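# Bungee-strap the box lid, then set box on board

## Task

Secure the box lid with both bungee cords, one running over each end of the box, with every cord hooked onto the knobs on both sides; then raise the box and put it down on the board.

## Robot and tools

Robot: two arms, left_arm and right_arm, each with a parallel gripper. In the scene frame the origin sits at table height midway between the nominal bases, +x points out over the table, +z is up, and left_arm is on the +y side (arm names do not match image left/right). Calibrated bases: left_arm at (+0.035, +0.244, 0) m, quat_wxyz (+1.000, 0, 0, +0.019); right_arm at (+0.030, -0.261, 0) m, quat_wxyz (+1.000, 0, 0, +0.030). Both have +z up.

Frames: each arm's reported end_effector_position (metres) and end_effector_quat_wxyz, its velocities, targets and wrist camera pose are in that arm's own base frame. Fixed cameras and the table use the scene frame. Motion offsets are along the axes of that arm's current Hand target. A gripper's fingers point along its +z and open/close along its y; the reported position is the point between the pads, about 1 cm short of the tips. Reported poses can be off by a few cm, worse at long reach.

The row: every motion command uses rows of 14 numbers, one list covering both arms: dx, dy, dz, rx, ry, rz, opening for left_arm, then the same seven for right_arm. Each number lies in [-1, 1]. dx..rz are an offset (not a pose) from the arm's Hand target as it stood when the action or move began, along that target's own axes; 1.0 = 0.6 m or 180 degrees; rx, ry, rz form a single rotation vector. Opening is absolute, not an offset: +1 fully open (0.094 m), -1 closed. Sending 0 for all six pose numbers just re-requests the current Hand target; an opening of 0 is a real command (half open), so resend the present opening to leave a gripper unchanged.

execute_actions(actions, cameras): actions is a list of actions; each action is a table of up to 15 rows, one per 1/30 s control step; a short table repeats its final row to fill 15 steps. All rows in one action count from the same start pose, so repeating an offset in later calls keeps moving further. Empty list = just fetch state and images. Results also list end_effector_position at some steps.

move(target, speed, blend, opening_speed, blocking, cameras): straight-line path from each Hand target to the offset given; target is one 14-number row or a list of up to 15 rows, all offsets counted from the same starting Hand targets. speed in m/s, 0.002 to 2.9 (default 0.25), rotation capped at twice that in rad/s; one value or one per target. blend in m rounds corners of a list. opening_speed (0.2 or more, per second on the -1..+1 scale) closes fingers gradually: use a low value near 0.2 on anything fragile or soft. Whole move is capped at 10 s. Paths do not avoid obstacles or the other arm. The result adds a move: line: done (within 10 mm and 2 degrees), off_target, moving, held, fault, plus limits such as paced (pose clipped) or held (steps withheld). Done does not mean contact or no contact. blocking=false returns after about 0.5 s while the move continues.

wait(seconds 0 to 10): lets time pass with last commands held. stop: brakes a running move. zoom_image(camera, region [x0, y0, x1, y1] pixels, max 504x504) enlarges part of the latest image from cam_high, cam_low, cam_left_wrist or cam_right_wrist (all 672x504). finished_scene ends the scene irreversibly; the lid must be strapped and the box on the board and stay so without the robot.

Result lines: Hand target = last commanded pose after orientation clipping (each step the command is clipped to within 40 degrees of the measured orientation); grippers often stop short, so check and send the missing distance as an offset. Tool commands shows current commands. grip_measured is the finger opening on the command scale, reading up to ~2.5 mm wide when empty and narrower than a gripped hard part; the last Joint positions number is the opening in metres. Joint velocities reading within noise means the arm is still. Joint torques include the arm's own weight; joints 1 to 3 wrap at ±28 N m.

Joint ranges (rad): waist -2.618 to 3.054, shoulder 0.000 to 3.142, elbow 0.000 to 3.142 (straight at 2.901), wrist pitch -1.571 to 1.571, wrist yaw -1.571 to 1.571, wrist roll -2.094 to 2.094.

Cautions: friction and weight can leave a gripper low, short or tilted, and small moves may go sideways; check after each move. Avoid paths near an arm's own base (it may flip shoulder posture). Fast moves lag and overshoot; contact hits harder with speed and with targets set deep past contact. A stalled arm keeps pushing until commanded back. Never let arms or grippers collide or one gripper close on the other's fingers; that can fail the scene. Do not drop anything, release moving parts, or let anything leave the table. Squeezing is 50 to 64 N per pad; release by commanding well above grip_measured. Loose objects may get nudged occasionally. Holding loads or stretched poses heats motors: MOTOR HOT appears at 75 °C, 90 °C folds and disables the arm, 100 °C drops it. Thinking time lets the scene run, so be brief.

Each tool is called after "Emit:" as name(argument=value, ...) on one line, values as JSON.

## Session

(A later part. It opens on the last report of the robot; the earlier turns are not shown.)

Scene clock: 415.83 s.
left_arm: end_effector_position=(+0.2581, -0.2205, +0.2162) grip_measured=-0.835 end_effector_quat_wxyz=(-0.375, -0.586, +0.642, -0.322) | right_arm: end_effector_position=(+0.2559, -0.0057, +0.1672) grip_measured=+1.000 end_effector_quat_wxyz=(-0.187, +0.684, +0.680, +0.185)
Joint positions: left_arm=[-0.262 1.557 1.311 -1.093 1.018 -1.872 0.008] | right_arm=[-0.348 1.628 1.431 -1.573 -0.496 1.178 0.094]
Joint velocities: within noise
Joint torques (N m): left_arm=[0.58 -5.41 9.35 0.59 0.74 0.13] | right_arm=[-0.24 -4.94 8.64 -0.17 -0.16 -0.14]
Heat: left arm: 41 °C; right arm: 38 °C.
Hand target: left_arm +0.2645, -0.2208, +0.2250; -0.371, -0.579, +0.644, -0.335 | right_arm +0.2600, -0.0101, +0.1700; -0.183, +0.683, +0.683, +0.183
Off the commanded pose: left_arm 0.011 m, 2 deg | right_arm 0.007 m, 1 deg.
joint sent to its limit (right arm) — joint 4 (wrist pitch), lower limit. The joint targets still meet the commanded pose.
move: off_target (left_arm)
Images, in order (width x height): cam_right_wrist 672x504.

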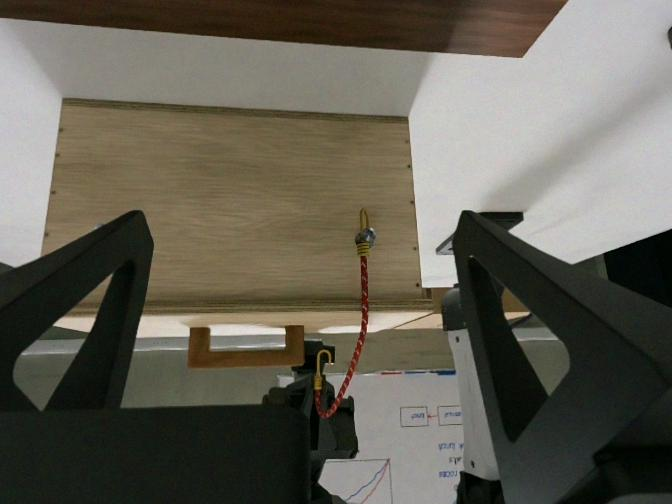

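Emit:
move(target=[0, 0, 0, 0, 0, 0, -1, 0.1263, -0.0717, 0.1345, 0, 0, 0, -1], speed=0.15, opening_speed=1.5)

Emit:
zoom_image(camera="cam_right_wrist", region=[230, 120, 430, 320])

Scene clock: 446.80 s.
left_arm: end_effector_position=(+0.2581, -0.2205, +0.2163) grip_measured=-0.835 end_effector_quat_wxyz=(-0.375, -0.586, +0.642, -0.323) | right_arm: end_effector_position=(+0.2192, +0.0940, +0.1368) grip_measured=-0.988 end_effector_quat_wxyz=(-0.187, +0.682, +0.684, +0.178)
Joint positions: left_arm=[-0.262 1.557 1.311 -1.093 1.018 -1.871 0.008] | right_arm=[0.037 1.377 1.086 -1.273 -0.523 1.607 0.001]
Joint velocities: within noise
Joint torques (N m): left_arm=[0.58 -5.41 9.31 0.59 0.74 0.13] | right_arm=[0.88 -6.64 5.12 0.45 -0.26 0.1]
Heat: left arm: 40 °C; right arm: 38 °C.
Hand target: left_arm +0.2645, -0.2208, +0.2250; -0.371, -0.579, +0.644, -0.335 | right_arm +0.2169, +0.0958, +0.1379; -0.183, +0.683, +0.683, +0.183
Off the commanded pose: left_arm 0.011 m, 2 deg | right_arm 0.003 m, 1 deg.
move: off_target (left_arm)

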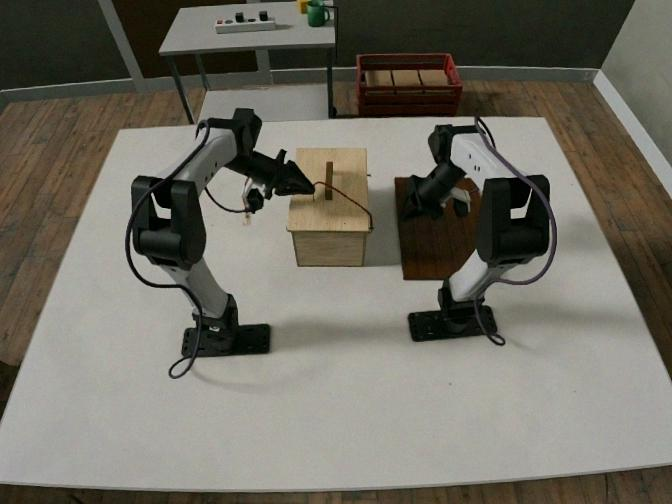

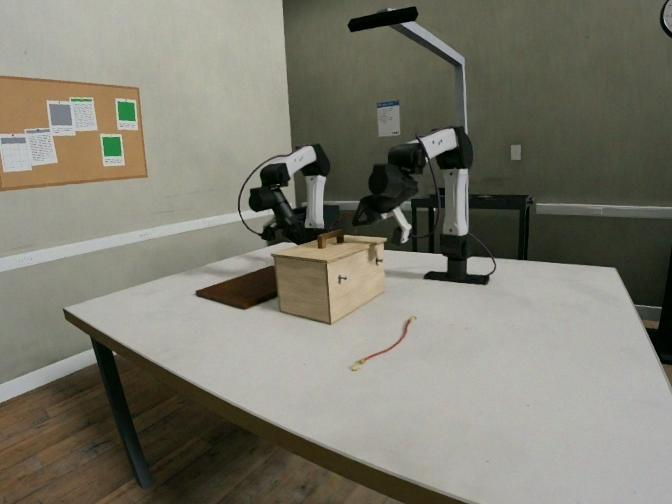

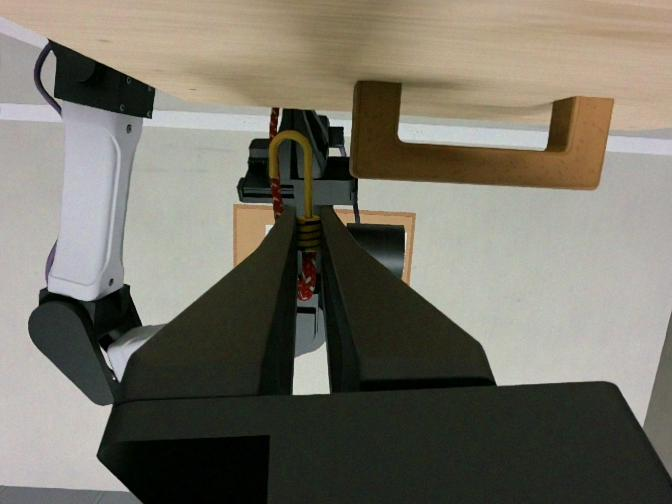

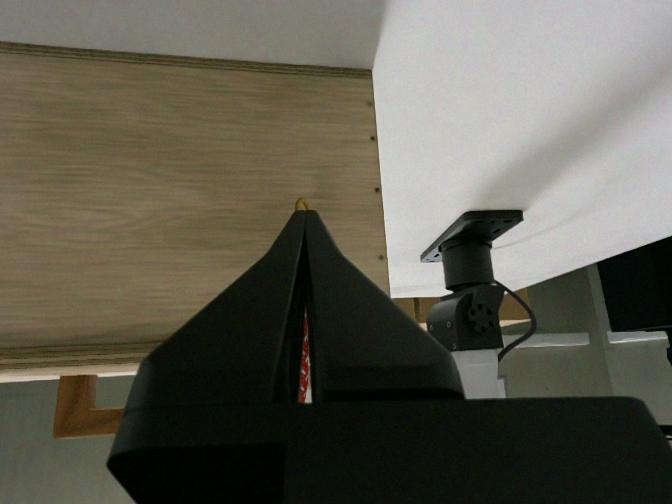

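Scaled by 2.520.

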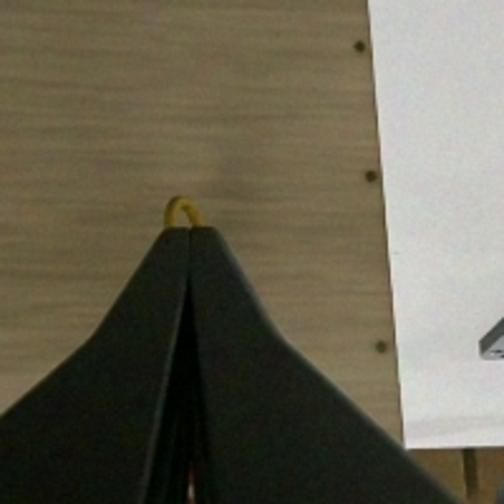

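Emit:
move(target=[0, 0, 0, 0, 0, 0, -1, 0.0565, 0.0042, 0.0488, 0, 0, 0, -1], speed=0.06, cameras=["cam_high", "cam_right_wrist"])

Emit:
zoom_image(camera="cam_right_wrist", region=[230, 140, 380, 290])

Scene clock: 455.83 s.
left_arm: end_effector_position=(+0.2581, -0.2205, +0.2163) grip_measured=-0.835 end_effector_quat_wxyz=(-0.375, -0.586, +0.642, -0.323) | right_arm: end_effector_position=(+0.2213, +0.1401, +0.1301) grip_measured=-0.988 end_effector_quat_wxyz=(-0.188, +0.680, +0.685, +0.182)
Joint positions: left_arm=[-0.262 1.557 1.311 -1.093 1.018 -1.871 0.008] | right_arm=[0.234 1.376 1.054 -1.126 -0.517 1.831 0.001]
Joint velocities: within noise
Joint torques (N m): left_arm=[0.59 -5.44 9.31 0.59 0.75 0.14] | right_arm=[0.75 -6.24 5.3 0.68 -0.15 0.03]
Heat: left arm: 39 °C; right arm: 38 °C.
Hand target: left_arm +0.2645, -0.2208, +0.2250; -0.371, -0.579, +0.644, -0.335 | right_arm +0.2194, +0.1398, +0.1296; -0.183, +0.683, +0.683, +0.183
Off the commanded pose: left_arm 0.011 m, 2 deg | right_arm 0.002 m, 1 deg.
move: off_target (left_arm)
Images, in order (width x height): cam_high 672x504, cam_right_wrist 672x504.

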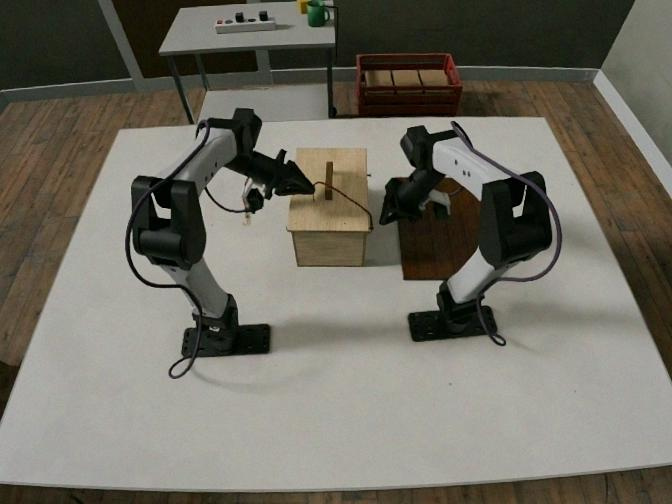

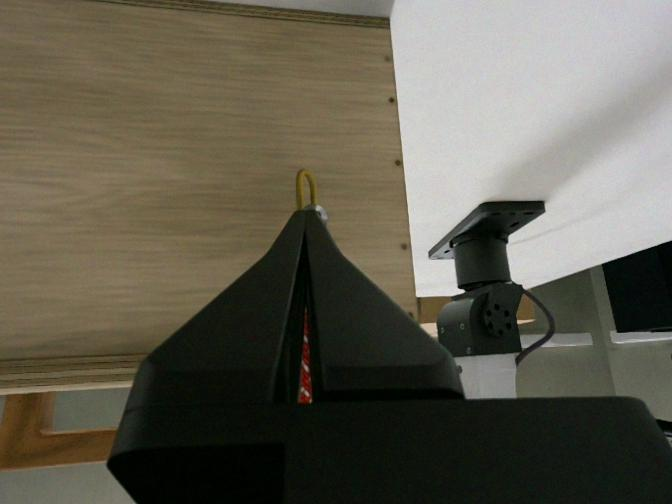

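Scaled by 3.360.

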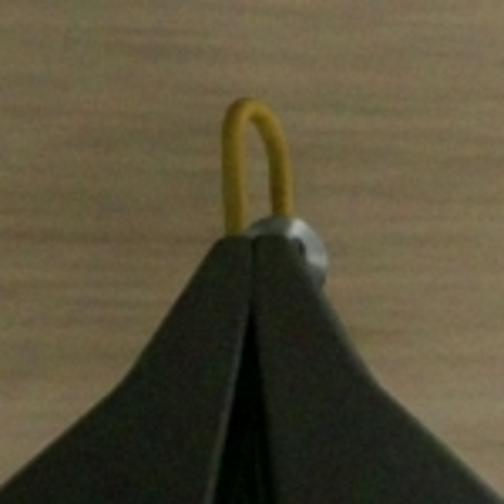

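Emit:
move(target=[[0, 0, 0, 0, 0, 0, -1, -0.0408, 0.002, -0.0293, 0, 0, 0, -0.36], [0, 0, 0, 0, 0, 0, -1, -0.01, 0.0033, -0.008, 0, 0, 0, -0.36]], speed=0.08, cameras=["cam_right_wrist"])

Emit:
zoom_image(camera="cam_right_wrist", region=[230, 140, 380, 290])

Scene clock: 466.93 s.
left_arm: end_effector_position=(+0.2581, -0.2205, +0.2163) grip_measured=-0.835 end_effector_quat_wxyz=(-0.375, -0.586, +0.642, -0.323) | right_arm: end_effector_position=(+0.2209, +0.1313, +0.1294) grip_measured=-0.363 end_effector_quat_wxyz=(-0.187, +0.681, +0.685, +0.179)
Joint positions: left_arm=[-0.262 1.557 1.311 -1.093 1.018 -1.871 0.008] | right_arm=[0.2 1.376 1.054 -1.149 -0.516 1.792 0.03]
Joint velocities: within noise
Joint torques (N m): left_arm=[0.58 -5.39 9.32 0.59 0.74 0.14] | right_arm=[0.7 -5.6 6.15 0.62 -0.22 0.07]
Heat: left arm: 40 °C; right arm: 38 °C.
Hand target: left_arm +0.2645, -0.2208, +0.2250; -0.371, -0.579, +0.644, -0.335 | right_arm +0.2213, +0.1322, +0.1307; -0.183, +0.683, +0.683, +0.183
Off the commanded pose: left_arm 0.011 m, 2 deg | right_arm 0.002 m, 1 deg.
move: off_target (left_arm)
Images, in order (width x height): cam_right_wrist 672x504.

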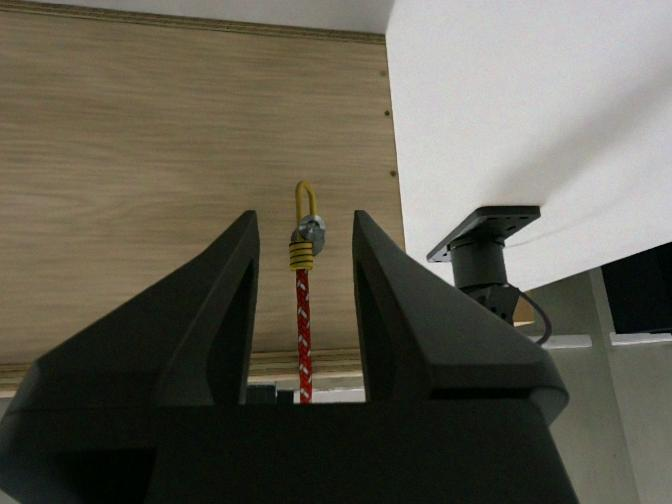

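Scaled by 3.360.

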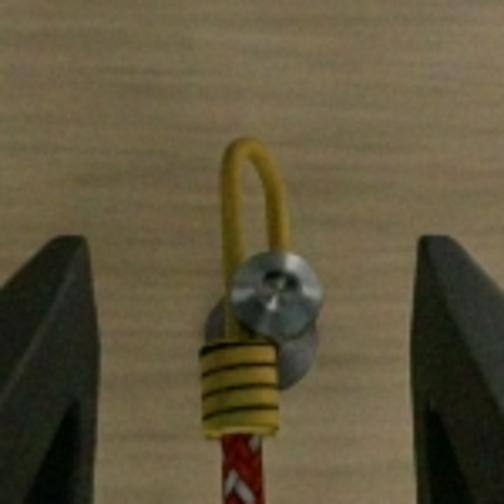

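Emit:
move(target=[0, 0, 0, 0, 0, 0, -1, 0.0333, 0.0032, 0.0113, 0, 0, 0, -0.36], speed=0.06, cameras=["cam_right_wrist"])

Emit:
zoom_image(camera="cam_right_wrist", region=[230, 140, 380, 290])

Scene clock: 472.27 s.
left_arm: end_effector_position=(+0.2581, -0.2205, +0.2163) grip_measured=-0.835 end_effector_quat_wxyz=(-0.375, -0.586, +0.642, -0.323) | right_arm: end_effector_position=(+0.2168, +0.1508, +0.1298) grip_measured=-0.363 end_effector_quat_wxyz=(-0.192, +0.682, +0.684, +0.175)
Joint positions: left_arm=[-0.262 1.557 1.311 -1.093 1.018 -1.871 0.008] | right_arm=[0.285 1.376 1.054 -1.114 -0.51 1.888 0.03]
Joint velocities: within noise
Joint torques (N m): left_arm=[0.57 -5.44 9.29 0.58 0.74 0.13] | right_arm=[0.75 -4.46 8.32 0.71 -0.12 0.11]
Heat: left arm: 40 °C; right arm: 38 °C.
Hand target: left_arm +0.2645, -0.2208, +0.2250; -0.371, -0.579, +0.644, -0.335 | right_arm +0.2232, +0.1529, +0.1348; -0.183, +0.683, +0.683, +0.183
Off the commanded pose: left_arm 0.011 m, 2 deg | right_arm 0.008 m, 1 deg.
move: off_target (left_arm)
Images, in order (width x height): cam_right_wrist 672x504.

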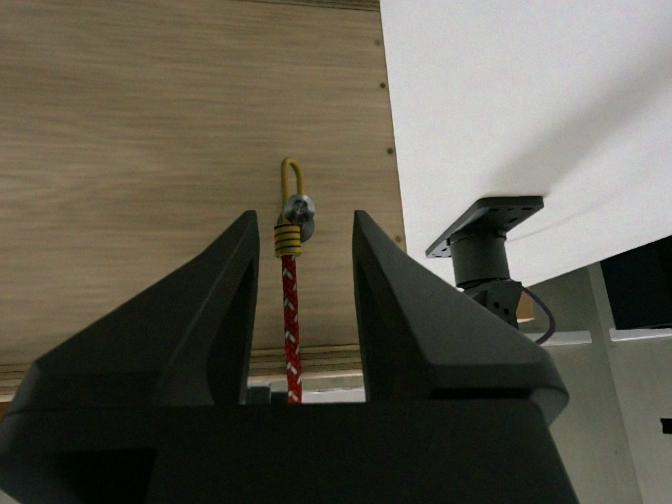

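Scaled by 3.360.

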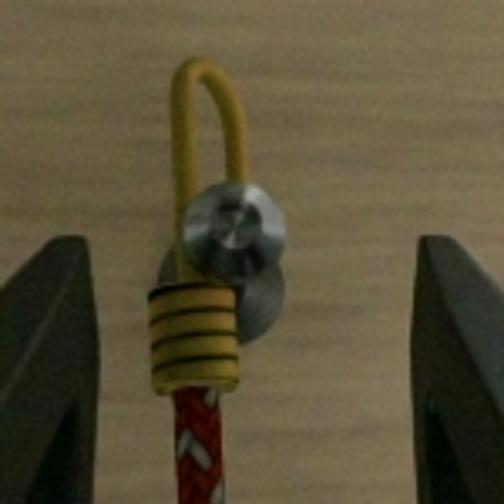

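Emit:
move(target=[0, 0, 0, 0, 0, 0, -1, 0.0048, 0.0100, -0.0043, 0, 0, 0, -0.36], speed=0.06, cameras=["cam_right_wrist"])

Emit:
zoom_image(camera="cam_right_wrist", region=[230, 140, 380, 290])

Scene clock: 474.17 s.
left_arm: end_effector_position=(+0.2581, -0.2205, +0.2163) grip_measured=-0.835 end_effector_quat_wxyz=(-0.375, -0.586, +0.642, -0.323) | right_arm: end_effector_position=(+0.2222, +0.1523, +0.1334) grip_measured=-0.363 end_effector_quat_wxyz=(-0.190, +0.681, +0.684, +0.179)
Joint positions: left_arm=[-0.262 1.557 1.311 -1.093 1.018 -1.871 0.008] | right_arm=[0.285 1.387 1.076 -1.113 -0.509 1.889 0.03]
Joint velocities: within noise
Joint torques (N m): left_arm=[0.57 -5.41 9.32 0.59 0.75 0.13] | right_arm=[0.58 -3.4 9.29 0.61 -0.16 0.05]
Heat: left arm: 40 °C; right arm: 38 °C.
Hand target: left_arm +0.2645, -0.2208, +0.2250; -0.371, -0.579, +0.644, -0.335 | right_arm +0.2292, +0.1542, +0.1385; -0.183, +0.683, +0.683, +0.183
Off the commanded pose: left_arm 0.011 m, 2 deg | right_arm 0.009 m, 1 deg.
move: off_target (left_arm)
Images, in order (width x height): cam_right_wrist 672x504.

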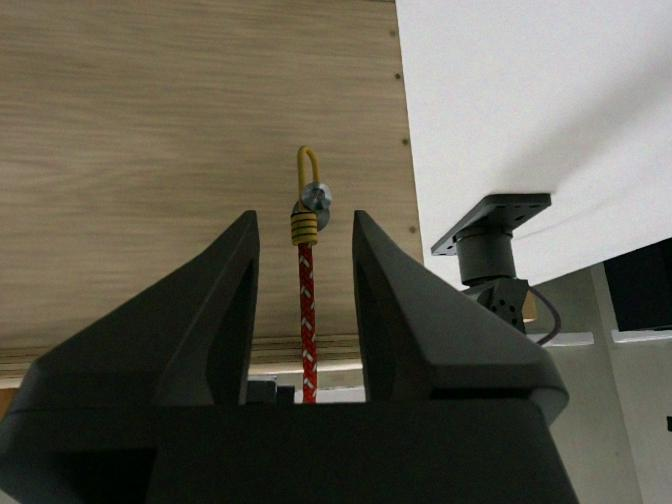

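Scaled by 3.360.

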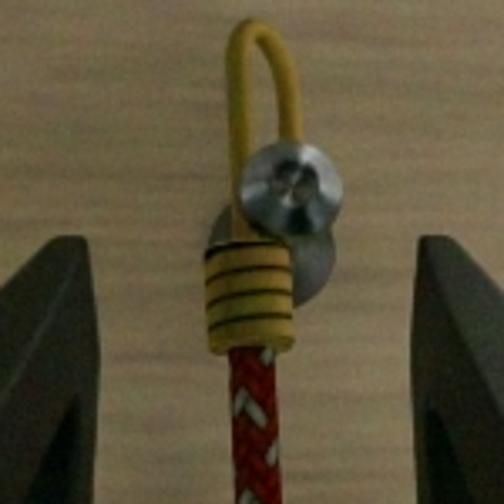

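Emit:
move(target=[0, 0, 0, 0, 0, 0, -1, 0, 0, 0, 0, 0, 0, -1], speed=0.05, opening_speed=0.6, cameras=["cam_right_wrist"])

Emit:
zoom_image(camera="cam_right_wrist", region=[230, 140, 380, 290])

Scene clock: 478.40 s.
left_arm: end_effector_position=(+0.2581, -0.2205, +0.2163) grip_measured=-0.835 end_effector_quat_wxyz=(-0.375, -0.586, +0.642, -0.323) | right_arm: end_effector_position=(+0.2222, +0.1523, +0.1334) grip_measured=-0.988 end_effector_quat_wxyz=(-0.190, +0.681, +0.684, +0.179)
Joint positions: left_arm=[-0.262 1.557 1.311 -1.093 1.018 -1.871 0.008] | right_arm=[0.285 1.387 1.076 -1.113 -0.509 1.889 0.001]
Joint velocities: within noise
Joint torques (N m): left_arm=[0.58 -5.44 9.32 0.58 0.74 0.13] | right_arm=[0.58 -3.41 9.32 0.61 -0.16 0.05]
Heat: left arm: 40 °C; right arm: 39 °C.
Hand target: left_arm +0.2645, -0.2208, +0.2250; -0.371, -0.579, +0.644, -0.335 | right_arm +0.2292, +0.1542, +0.1385; -0.183, +0.683, +0.683, +0.183
Off the commanded pose: left_arm 0.011 m, 2 deg | right_arm 0.009 m, 1 deg.
move: off_target (left_arm)
Images, in order (width x height): cam_right_wrist 672x504.

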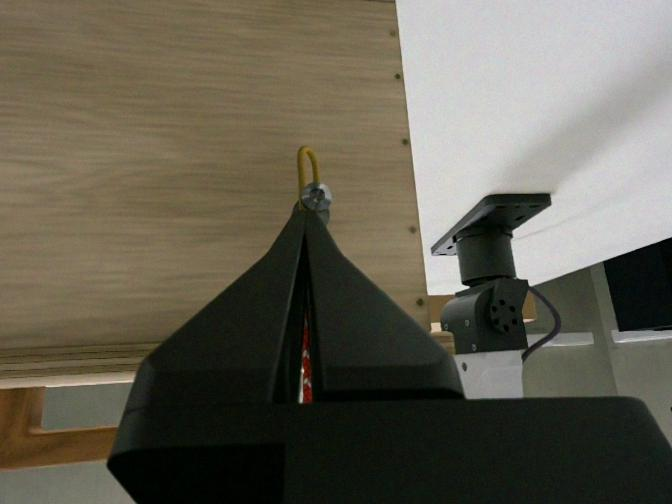

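Scaled by 3.360.

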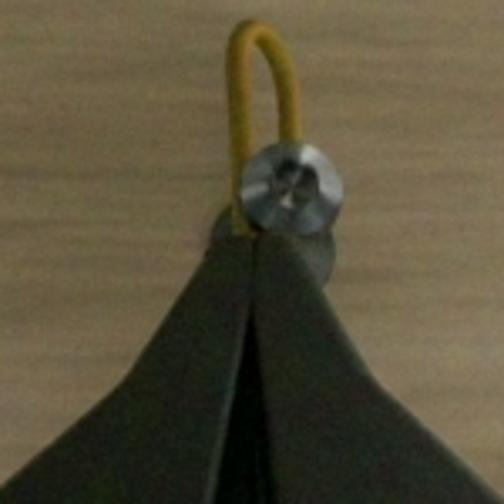

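Emit:
move(target=[[0, 0, 0, 0, 0, 0, -1, 0, 0, 0, 0, 0, 0, -0.36], [0, 0, 0, 0, 0, 0, -1, 0.0119, 0.0005, 0.0134, 0, 0, 0, -0.36]], speed=0.05, cameras=["cam_right_wrist"])

Emit:
zoom_image(camera="cam_right_wrist", region=[230, 140, 380, 290])

Scene clock: 484.30 s.
left_arm: end_effector_position=(+0.2581, -0.2205, +0.2163) grip_measured=-0.835 end_effector_quat_wxyz=(-0.375, -0.586, +0.642, -0.323) | right_arm: end_effector_position=(+0.2223, +0.1614, +0.1318) grip_measured=-0.363 end_effector_quat_wxyz=(-0.190, +0.681, +0.684, +0.178)
Joint positions: left_arm=[-0.262 1.557 1.311 -1.093 1.018 -1.871 0.008] | right_arm=[0.322 1.395 1.076 -1.088 -0.503 1.93 0.03]
Joint velocities: within noise
Joint torques (N m): left_arm=[0.58 -5.42 9.32 0.59 0.74 0.13] | right_arm=[0.8 -3.49 8.68 0.76 -0.19 0.05]
Heat: left arm: 40 °C; right arm: 39 °C.
Hand target: left_arm +0.2645, -0.2208, +0.2250; -0.371, -0.579, +0.644, -0.335 | right_arm +0.2295, +0.1643, +0.1352; -0.183, +0.683, +0.683, +0.183
Off the commanded pose: left_arm 0.011 m, 2 deg | right_arm 0.008 m, 1 deg.
move: off_target (left_arm)
Images, in order (width x height): cam_right_wrist 672x504.

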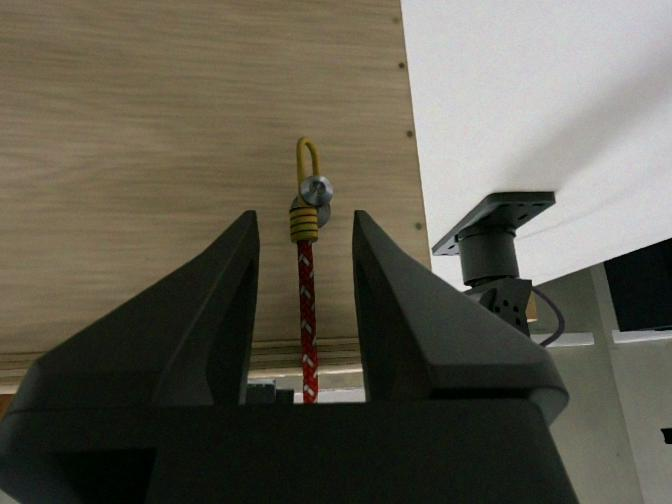

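Scaled by 3.360.

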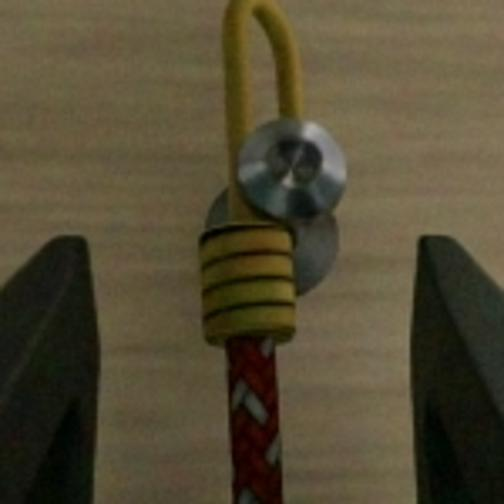

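Emit:
move(target=[0, 0, 0, 0, 0, 0, -1, 0, 0, 0, 0, 0, 0, -1], speed=0.05, opening_speed=0.6, cameras=["cam_right_wrist"])

Emit:
zoom_image(camera="cam_right_wrist", region=[230, 140, 380, 290])

Scene clock: 489.10 s.
left_arm: end_effector_position=(+0.2581, -0.2205, +0.2163) grip_measured=-0.835 end_effector_quat_wxyz=(-0.375, -0.586, +0.642, -0.323) | right_arm: end_effector_position=(+0.2226, +0.1614, +0.1318) grip_measured=-0.874 end_effector_quat_wxyz=(-0.189, +0.682, +0.684, +0.178)
Joint positions: left_arm=[-0.262 1.557 1.311 -1.093 1.018 -1.871 0.008] | right_arm=[0.322 1.395 1.076 -1.087 -0.502 1.932 0.006]
Joint velocities: within noise
Joint torques (N m): left_arm=[0.57 -5.39 9.32 0.59 0.74 0.13] | right_arm=[0.8 -3.51 8.65 0.76 -0.15 0.07]
Heat: left arm: 40 °C; right arm: 40 °C.
Hand target: left_arm +0.2645, -0.2208, +0.2250; -0.371, -0.579, +0.644, -0.335 | right_arm +0.2295, +0.1643, +0.1352; -0.183, +0.683, +0.683, +0.183
Off the commanded pose: left_arm 0.011 m, 2 deg | right_arm 0.008 m, 1 deg.
move: off_target (left_arm)
Images, in order (width x height): cam_right_wrist 672x504.

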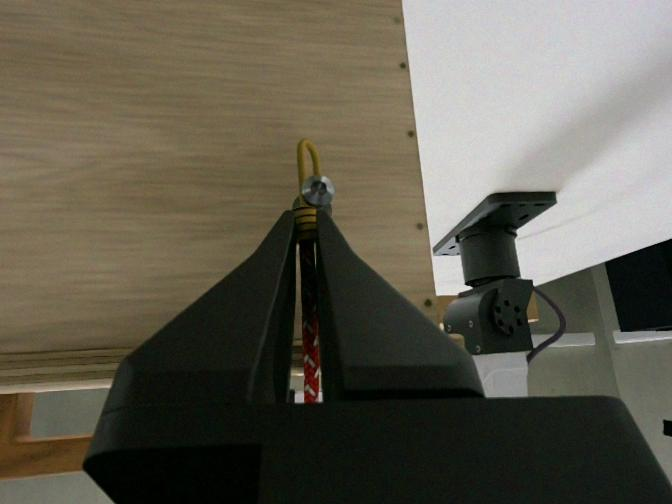

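Scaled by 3.360.

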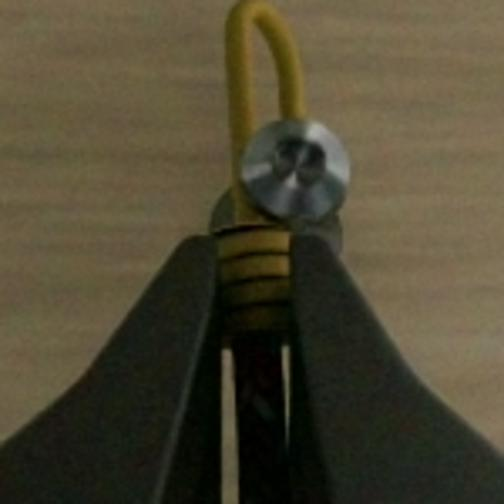

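Emit:
move(target=[[0, 0, 0, 0, 0, 0, -1, 0, 0, 0, 0, 0, 0, -0.5], [0, 0, 0, 0, 0, 0, -1, 0.0085, 0, 0.0070, 0, 0, 0, -0.5]], speed=0.05, cameras=["cam_right_wrist"])

Emit:
zoom_image(camera="cam_right_wrist", region=[230, 120, 380, 270])

Scene clock: 493.63 s.
left_arm: end_effector_position=(+0.2581, -0.2205, +0.2163) grip_measured=-0.835 end_effector_quat_wxyz=(-0.375, -0.586, +0.642, -0.323) | right_arm: end_effector_position=(+0.2225, +0.1678, +0.1309) grip_measured=-0.503 end_effector_quat_wxyz=(-0.190, +0.681, +0.684, +0.178)
Joint positions: left_arm=[-0.262 1.557 1.311 -1.093 1.018 -1.871 0.008] | right_arm=[0.347 1.401 1.076 -1.069 -0.498 1.959 0.023]
Joint velocities: within noise
Joint torques (N m): left_arm=[0.57 -5.42 9.31 0.59 0.74 0.13] | right_arm=[0.81 -3.58 8.61 0.81 -0.15 0.12]
Heat: left arm: 41 °C; right arm: 40 °C.
Hand target: left_arm +0.2645, -0.2208, +0.2250; -0.371, -0.579, +0.644, -0.335 | right_arm +0.2295, +0.1709, +0.1340; -0.183, +0.683, +0.683, +0.183
Off the commanded pose: left_arm 0.011 m, 2 deg | right_arm 0.008 m, 1 deg.
move: off_target (left_arm)
Images, in order (width x height): cam_right_wrist 672x504.

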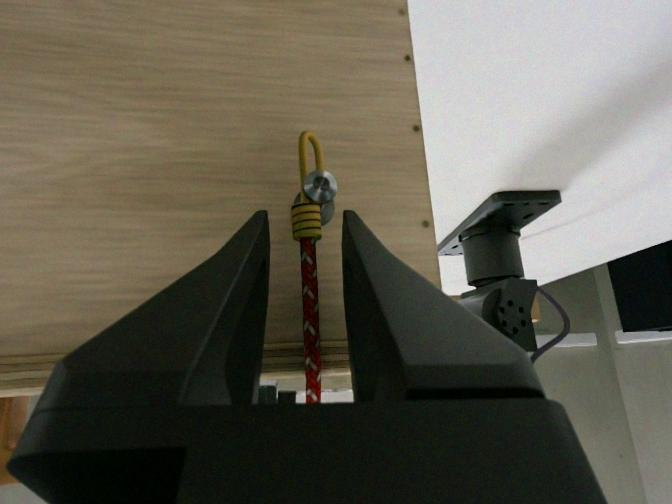

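Scaled by 3.360.

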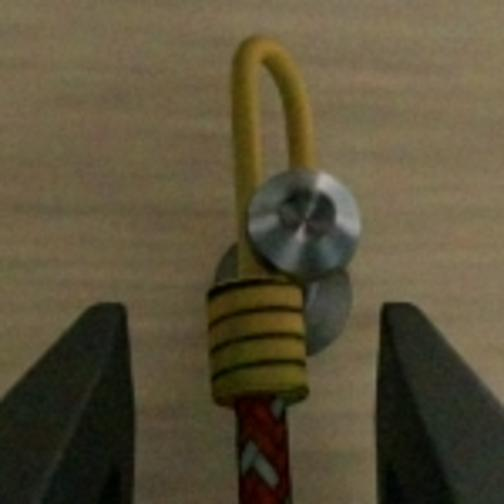

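Emit:
move(target=[0, 0, 0, 0, 0, 0, -1, 0, 0, 0, 0, 0, 0, -1], speed=0.05, opening_speed=0.6, cameras=["cam_right_wrist"])

Emit:
zoom_image(camera="cam_right_wrist", region=[230, 120, 380, 270])

Scene clock: 495.73 s.
left_arm: end_effector_position=(+0.2581, -0.2205, +0.2163) grip_measured=-0.835 end_effector_quat_wxyz=(-0.375, -0.586, +0.642, -0.323) | right_arm: end_effector_position=(+0.2227, +0.1678, +0.1309) grip_measured=-0.851 end_effector_quat_wxyz=(-0.189, +0.682, +0.684, +0.178)
Joint positions: left_arm=[-0.262 1.557 1.311 -1.093 1.018 -1.871 0.008] | right_arm=[0.347 1.401 1.076 -1.068 -0.498 1.96 0.007]
Joint velocities: within noise
Joint torques (N m): left_arm=[0.57 -5.42 9.33 0.59 0.74 0.13] | right_arm=[0.81 -3.58 8.61 0.78 -0.15 0.07]
Heat: left arm: 41 °C; right arm: 40 °C.
Hand target: left_arm +0.2645, -0.2208, +0.2250; -0.371, -0.579, +0.644, -0.335 | right_arm +0.2295, +0.1709, +0.1340; -0.183, +0.683, +0.683, +0.183
Off the commanded pose: left_arm 0.011 m, 2 deg | right_arm 0.008 m, 1 deg.
move: off_target (left_arm)
Images, in order (width x height): cam_right_wrist 672x504.

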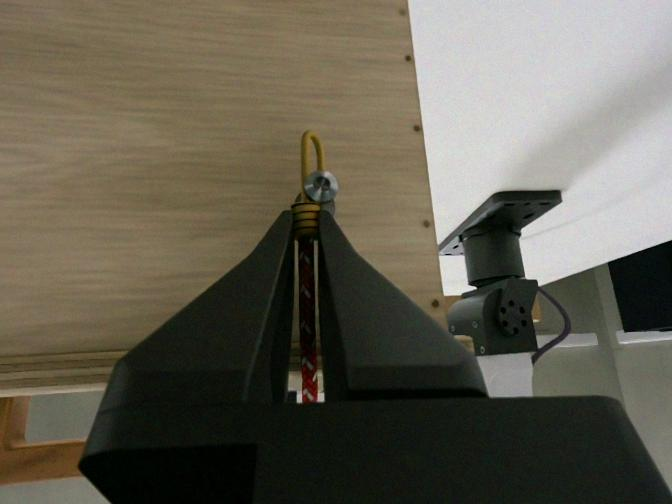

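Scaled by 3.360.

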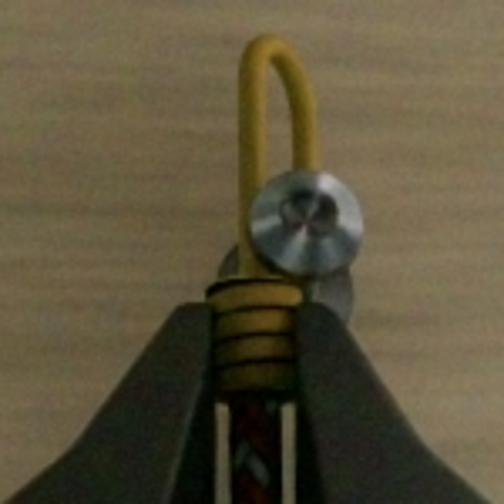

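Emit:
move(target=[[0.0083, -0.0018, 0.0144, 0, 0, 0, -1, 0, 0.0267, 0, 0, 0, 0, -1], [0.0166, -0.0035, 0.0287, 0, 0, 0, -1, -0.065, 0.0267, -0.0375, 0, 0, 0, -1]], speed=0.05)

Emit:
zoom_image(camera="cam_right_wrist", region=[200, 100, 420, 320])

Scene clock: 507.10 s.
left_arm: end_effector_position=(+0.2608, -0.2380, +0.2198) grip_measured=-0.835 end_effector_quat_wxyz=(-0.376, -0.583, +0.642, -0.328) | right_arm: end_effector_position=(+0.2413, +0.1258, +0.1268) grip_measured=-0.852 end_effector_quat_wxyz=(-0.186, +0.687, +0.681, +0.174)
Joint positions: left_arm=[-0.314 1.557 1.311 -0.998 1.012 -1.971 0.008] | right_arm=[0.168 1.459 1.117 -1.151 -0.509 1.767 0.007]
Joint velocities: within noise
Joint torques (N m): left_arm=[-0.49 -5.93 8.35 0.92 0.6 -0.05] | right_arm=[-0.29 -5.29 8.62 0.36 -0.27 -0.14]
Heat: left arm: 41 °C; right arm: 40 °C.
Hand target: left_arm +0.2645, -0.2409, +0.2250; -0.371, -0.579, +0.644, -0.335 | right_arm +0.2455, +0.1258, +0.1340; -0.183, +0.683, +0.683, +0.183
Off the commanded pose: left_arm 0.007 m, 1 deg | right_arm 0.008 m, 1 deg.
move: done

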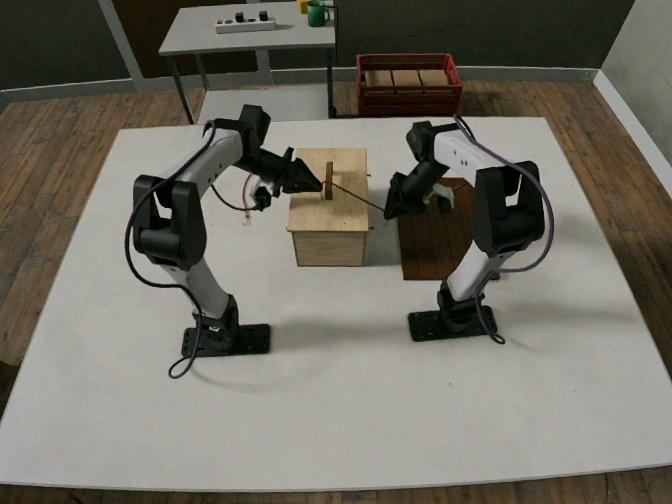

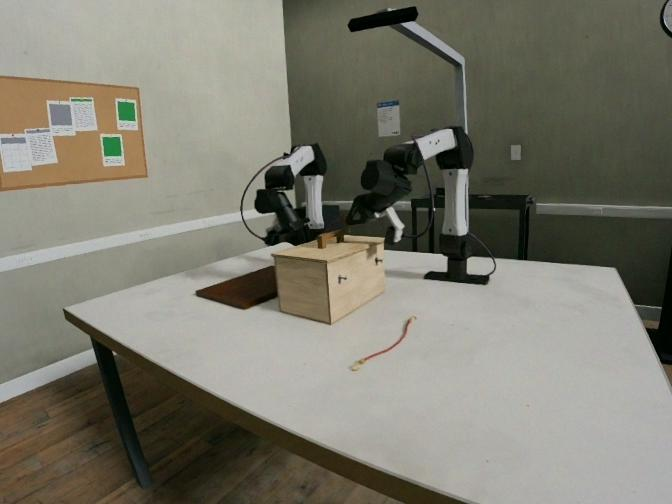

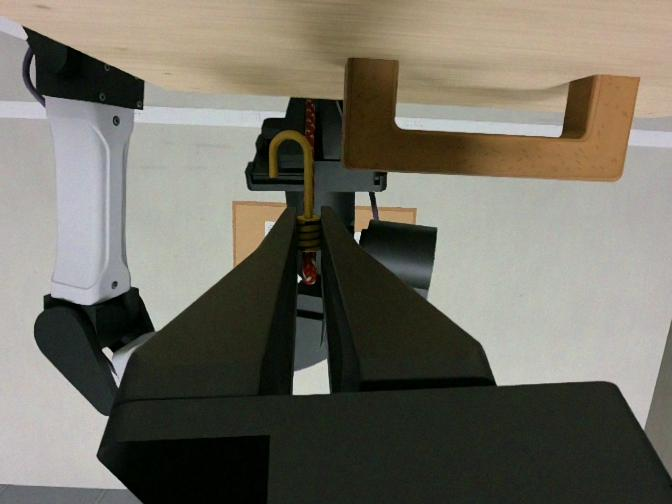

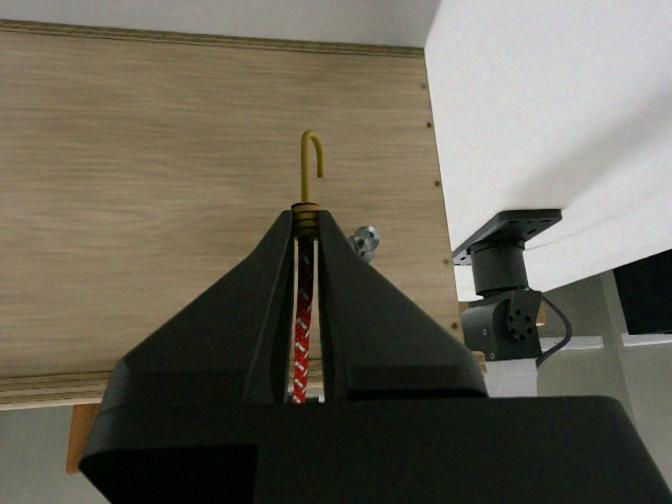

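Scaled by 2.291.

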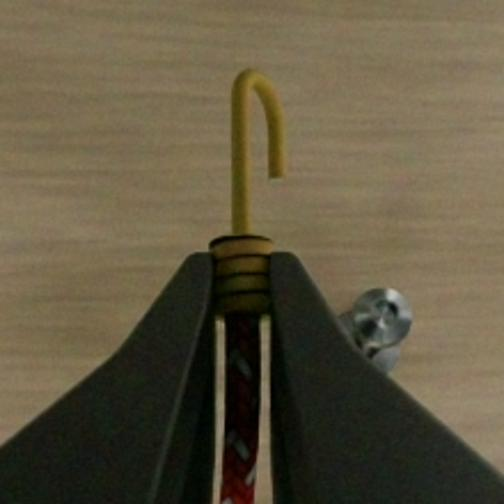

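Emit:
move(target=[0, 0, 0, 0, 0, 0, -1, 0.0030, 0.0090, 0.0030, 0.1411, -0.0504, -0.3026, -1], speed=0.15)

Emit:
zoom_image(camera="cam_right_wrist", region=[200, 100, 420, 320])

Scene clock: 522.20 s.
left_arm: end_effector_position=(+0.2609, -0.2380, +0.2197) grip_measured=-0.835 end_effector_quat_wxyz=(-0.376, -0.583, +0.641, -0.328) | right_arm: end_effector_position=(+0.2468, +0.1272, +0.1318) grip_measured=-0.852 end_effector_quat_wxyz=(-0.171, +0.263, +0.948, +0.049)
Joint positions: left_arm=[-0.314 1.557 1.311 -0.998 1.011 -1.972 0.008] | right_arm=[0.311 1.794 1.529 -1.545 -0.268 0.82 0.007]
Joint velocities: within noise
Joint torques (N m): left_arm=[-0.49 -5.94 8.38 0.92 0.59 -0.07] | right_arm=[0.72 -6.27 8.51 -0.3 -0.08 -0.12]
Heat: left arm: 41 °C; right arm: 40 °C.
Hand target: left_arm +0.2644, -0.2409, +0.2250; -0.371, -0.579, +0.644, -0.335 | right_arm +0.2510, +0.1284, +0.1334; -0.168, +0.254, +0.951, +0.045
Off the commanded pose: left_arm 0.007 m, 1 deg | right_arm 0.005 m, 1 deg.
move: done

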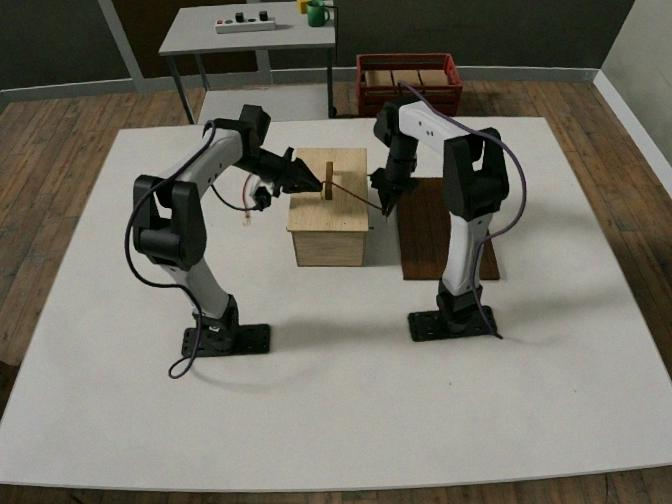

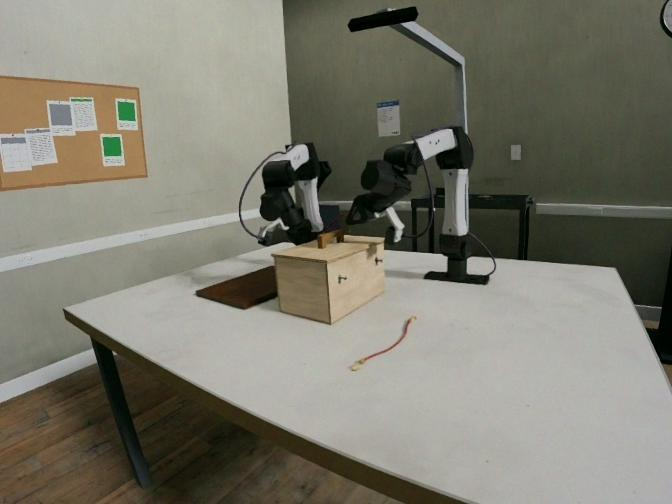

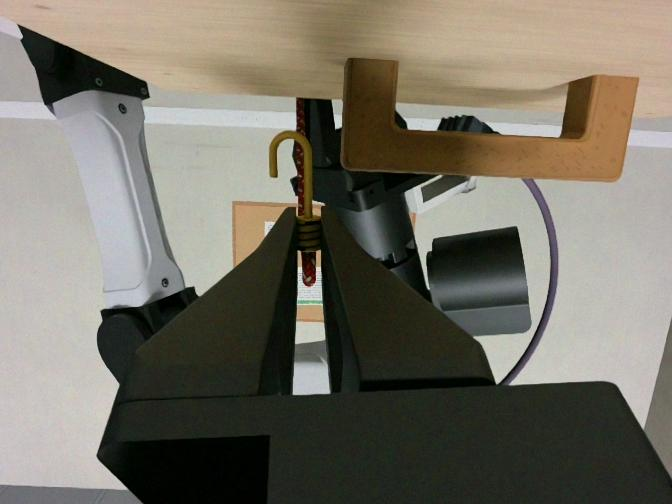

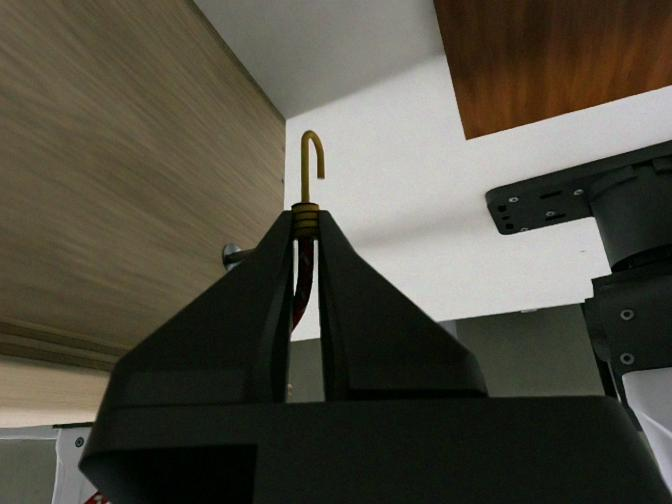

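Scaled by 2.291.

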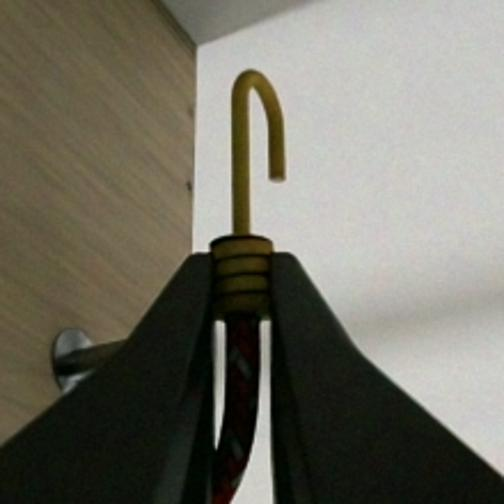

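Emit:
move(target=[0, 0, 0, 0, 0, 0, -1, 0, 0, 0, 0, 0, 0, -0.62], speed=0.05, opening_speed=0.4, cameras=["cam_right_wrist"])

Emit:
zoom_image(camera="cam_right_wrist", region=[180, 60, 420, 300])

Scene clock: 524.97 s.
left_arm: end_effector_position=(+0.2609, -0.2380, +0.2197) grip_measured=-0.835 end_effector_quat_wxyz=(-0.376, -0.583, +0.641, -0.328) | right_arm: end_effector_position=(+0.2464, +0.1266, +0.1318) grip_measured=-0.623 end_effector_quat_wxyz=(-0.171, +0.263, +0.948, +0.047)
Joint positions: left_arm=[-0.314 1.557 1.311 -0.998 1.011 -1.972 0.008] | right_arm=[0.311 1.794 1.529 -1.547 -0.266 0.819 0.018]
Joint velocities: within noise
Joint torques (N m): left_arm=[-0.5 -5.91 8.36 0.92 0.59 -0.07] | right_arm=[0.73 -6.27 8.53 -0.27 -0.04 -0.16]
Heat: left arm: 41 °C; right arm: 41 °C.
Hand target: left_arm +0.2644, -0.2409, +0.2251; -0.371, -0.579, +0.644, -0.335 | right_arm +0.2509, +0.1283, +0.1334; -0.168, +0.254, +0.952, +0.045
Off the commanded pose: left_arm 0.007 m, 1 deg | right_arm 0.005 m, 1 deg.
move: done
Images, in order (width x height): cam_right_wrist 672x504.

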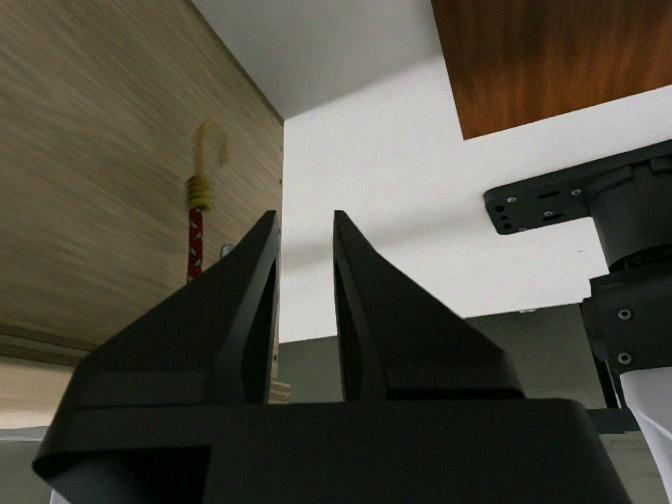

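Scaled by 2.100.

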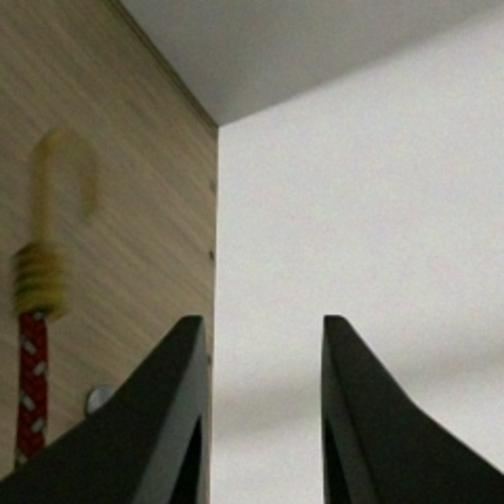

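Emit:
wait(seconds=1, cameras=["cam_right_wrist"])

Emit:
zoom_image(camera="cam_right_wrist", region=[120, 60, 300, 240])

Scene clock: 526.63 s.
left_arm: end_effector_position=(+0.2609, -0.2380, +0.2197) grip_measured=-0.835 end_effector_quat_wxyz=(-0.376, -0.583, +0.641, -0.328) | right_arm: end_effector_position=(+0.2464, +0.1266, +0.1318) grip_measured=-0.623 end_effector_quat_wxyz=(-0.171, +0.263, +0.948, +0.047)
Joint positions: left_arm=[-0.314 1.557 1.311 -0.998 1.011 -1.972 0.008] | right_arm=[0.311 1.794 1.529 -1.547 -0.266 0.819 0.018]
Joint velocities: within noise
Joint torques (N m): left_arm=[-0.49 -5.93 8.36 0.92 0.6 -0.07] | right_arm=[0.73 -6.28 8.54 -0.25 -0.06 -0.15]
Heat: left arm: 41 °C; right arm: 41 °C.
Hand target: left_arm +0.2644, -0.2409, +0.2250; -0.371, -0.579, +0.644, -0.335 | right_arm +0.2510, +0.1284, +0.1334; -0.168, +0.254, +0.951, +0.045
Tool commands: left_gripper/opening=-1.0 right_gripper/opening=-0.62
Off the commanded pose: left_arm 0.007 m, 1 deg | right_arm 0.005 m, 1 deg.
wait: 1.00 s; at rest from the start
Images, in order (width x height): cam_right_wrist 672x504.

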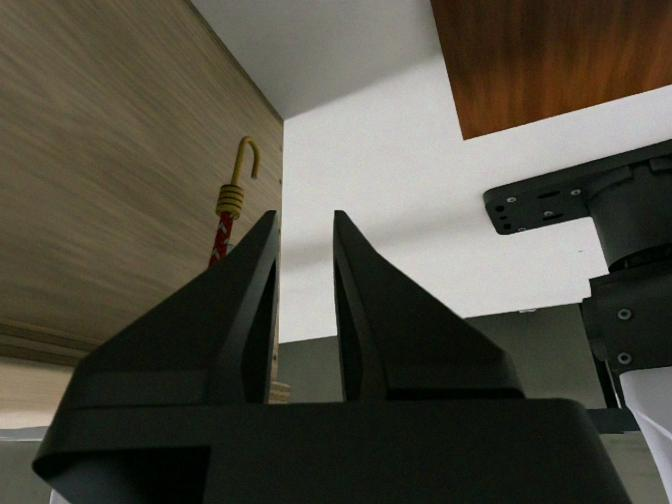

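Scaled by 2.800.

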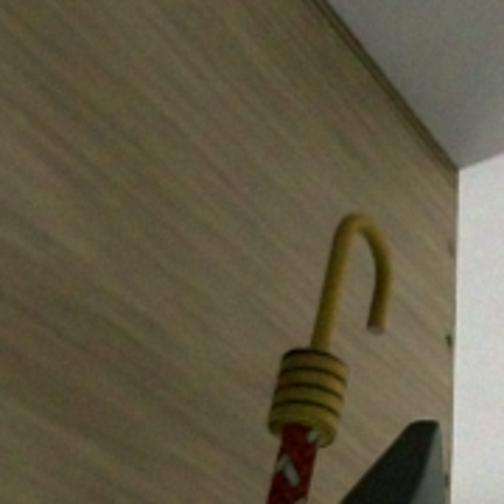

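Emit:
move(target=[0, 0, 0, 0, 0, 0, -1, -0.0277, -0.1160, -0.0190, -0.1411, 0.0504, 0.3026, -0.62], speed=0.15, cameras=["cam_right_wrist"])

Emit:
zoom_image(camera="cam_right_wrist", region=[230, 150, 400, 320])

Scene clock: 533.63 s.
left_arm: end_effector_position=(+0.2609, -0.2380, +0.2197) grip_measured=-0.835 end_effector_quat_wxyz=(-0.376, -0.583, +0.641, -0.328) | right_arm: end_effector_position=(+0.2342, +0.0581, +0.1357) grip_measured=-0.623 end_effector_quat_wxyz=(-0.188, +0.678, +0.689, +0.173)
Joint positions: left_arm=[-0.314 1.557 1.311 -0.998 1.011 -1.972 0.008] | right_arm=[-0.112 1.475 1.166 -1.352 -0.51 1.418 0.018]
Joint velocities: within noise
Joint torques (N m): left_arm=[-0.5 -5.93 8.36 0.92 0.59 -0.06] | right_arm=[-0.25 -7.62 4.98 0.23 -0.36 0.08]
Heat: left arm: 41 °C; right arm: 41 °C.
Hand target: left_arm +0.2644, -0.2409, +0.2250; -0.371, -0.579, +0.644, -0.335 | right_arm +0.2331, +0.0583, +0.1384; -0.183, +0.683, +0.684, +0.183
Off the commanded pose: left_arm 0.007 m, 1 deg | right_arm 0.003 m, 2 deg.
move: done
Images, in order (width x height): cam_right_wrist 672x504.

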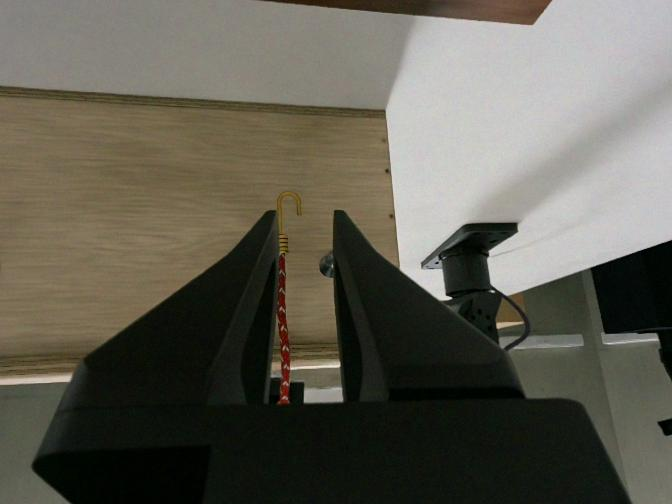

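Scaled by 2.965.

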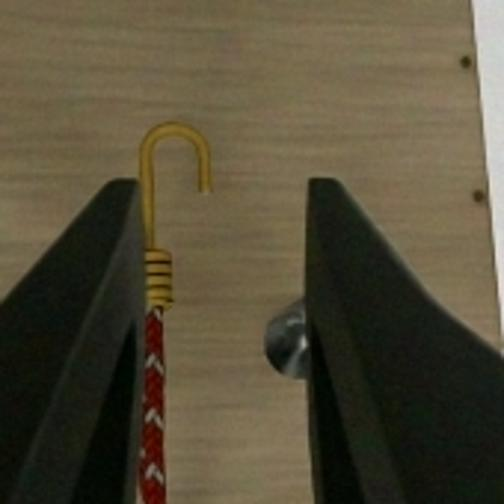

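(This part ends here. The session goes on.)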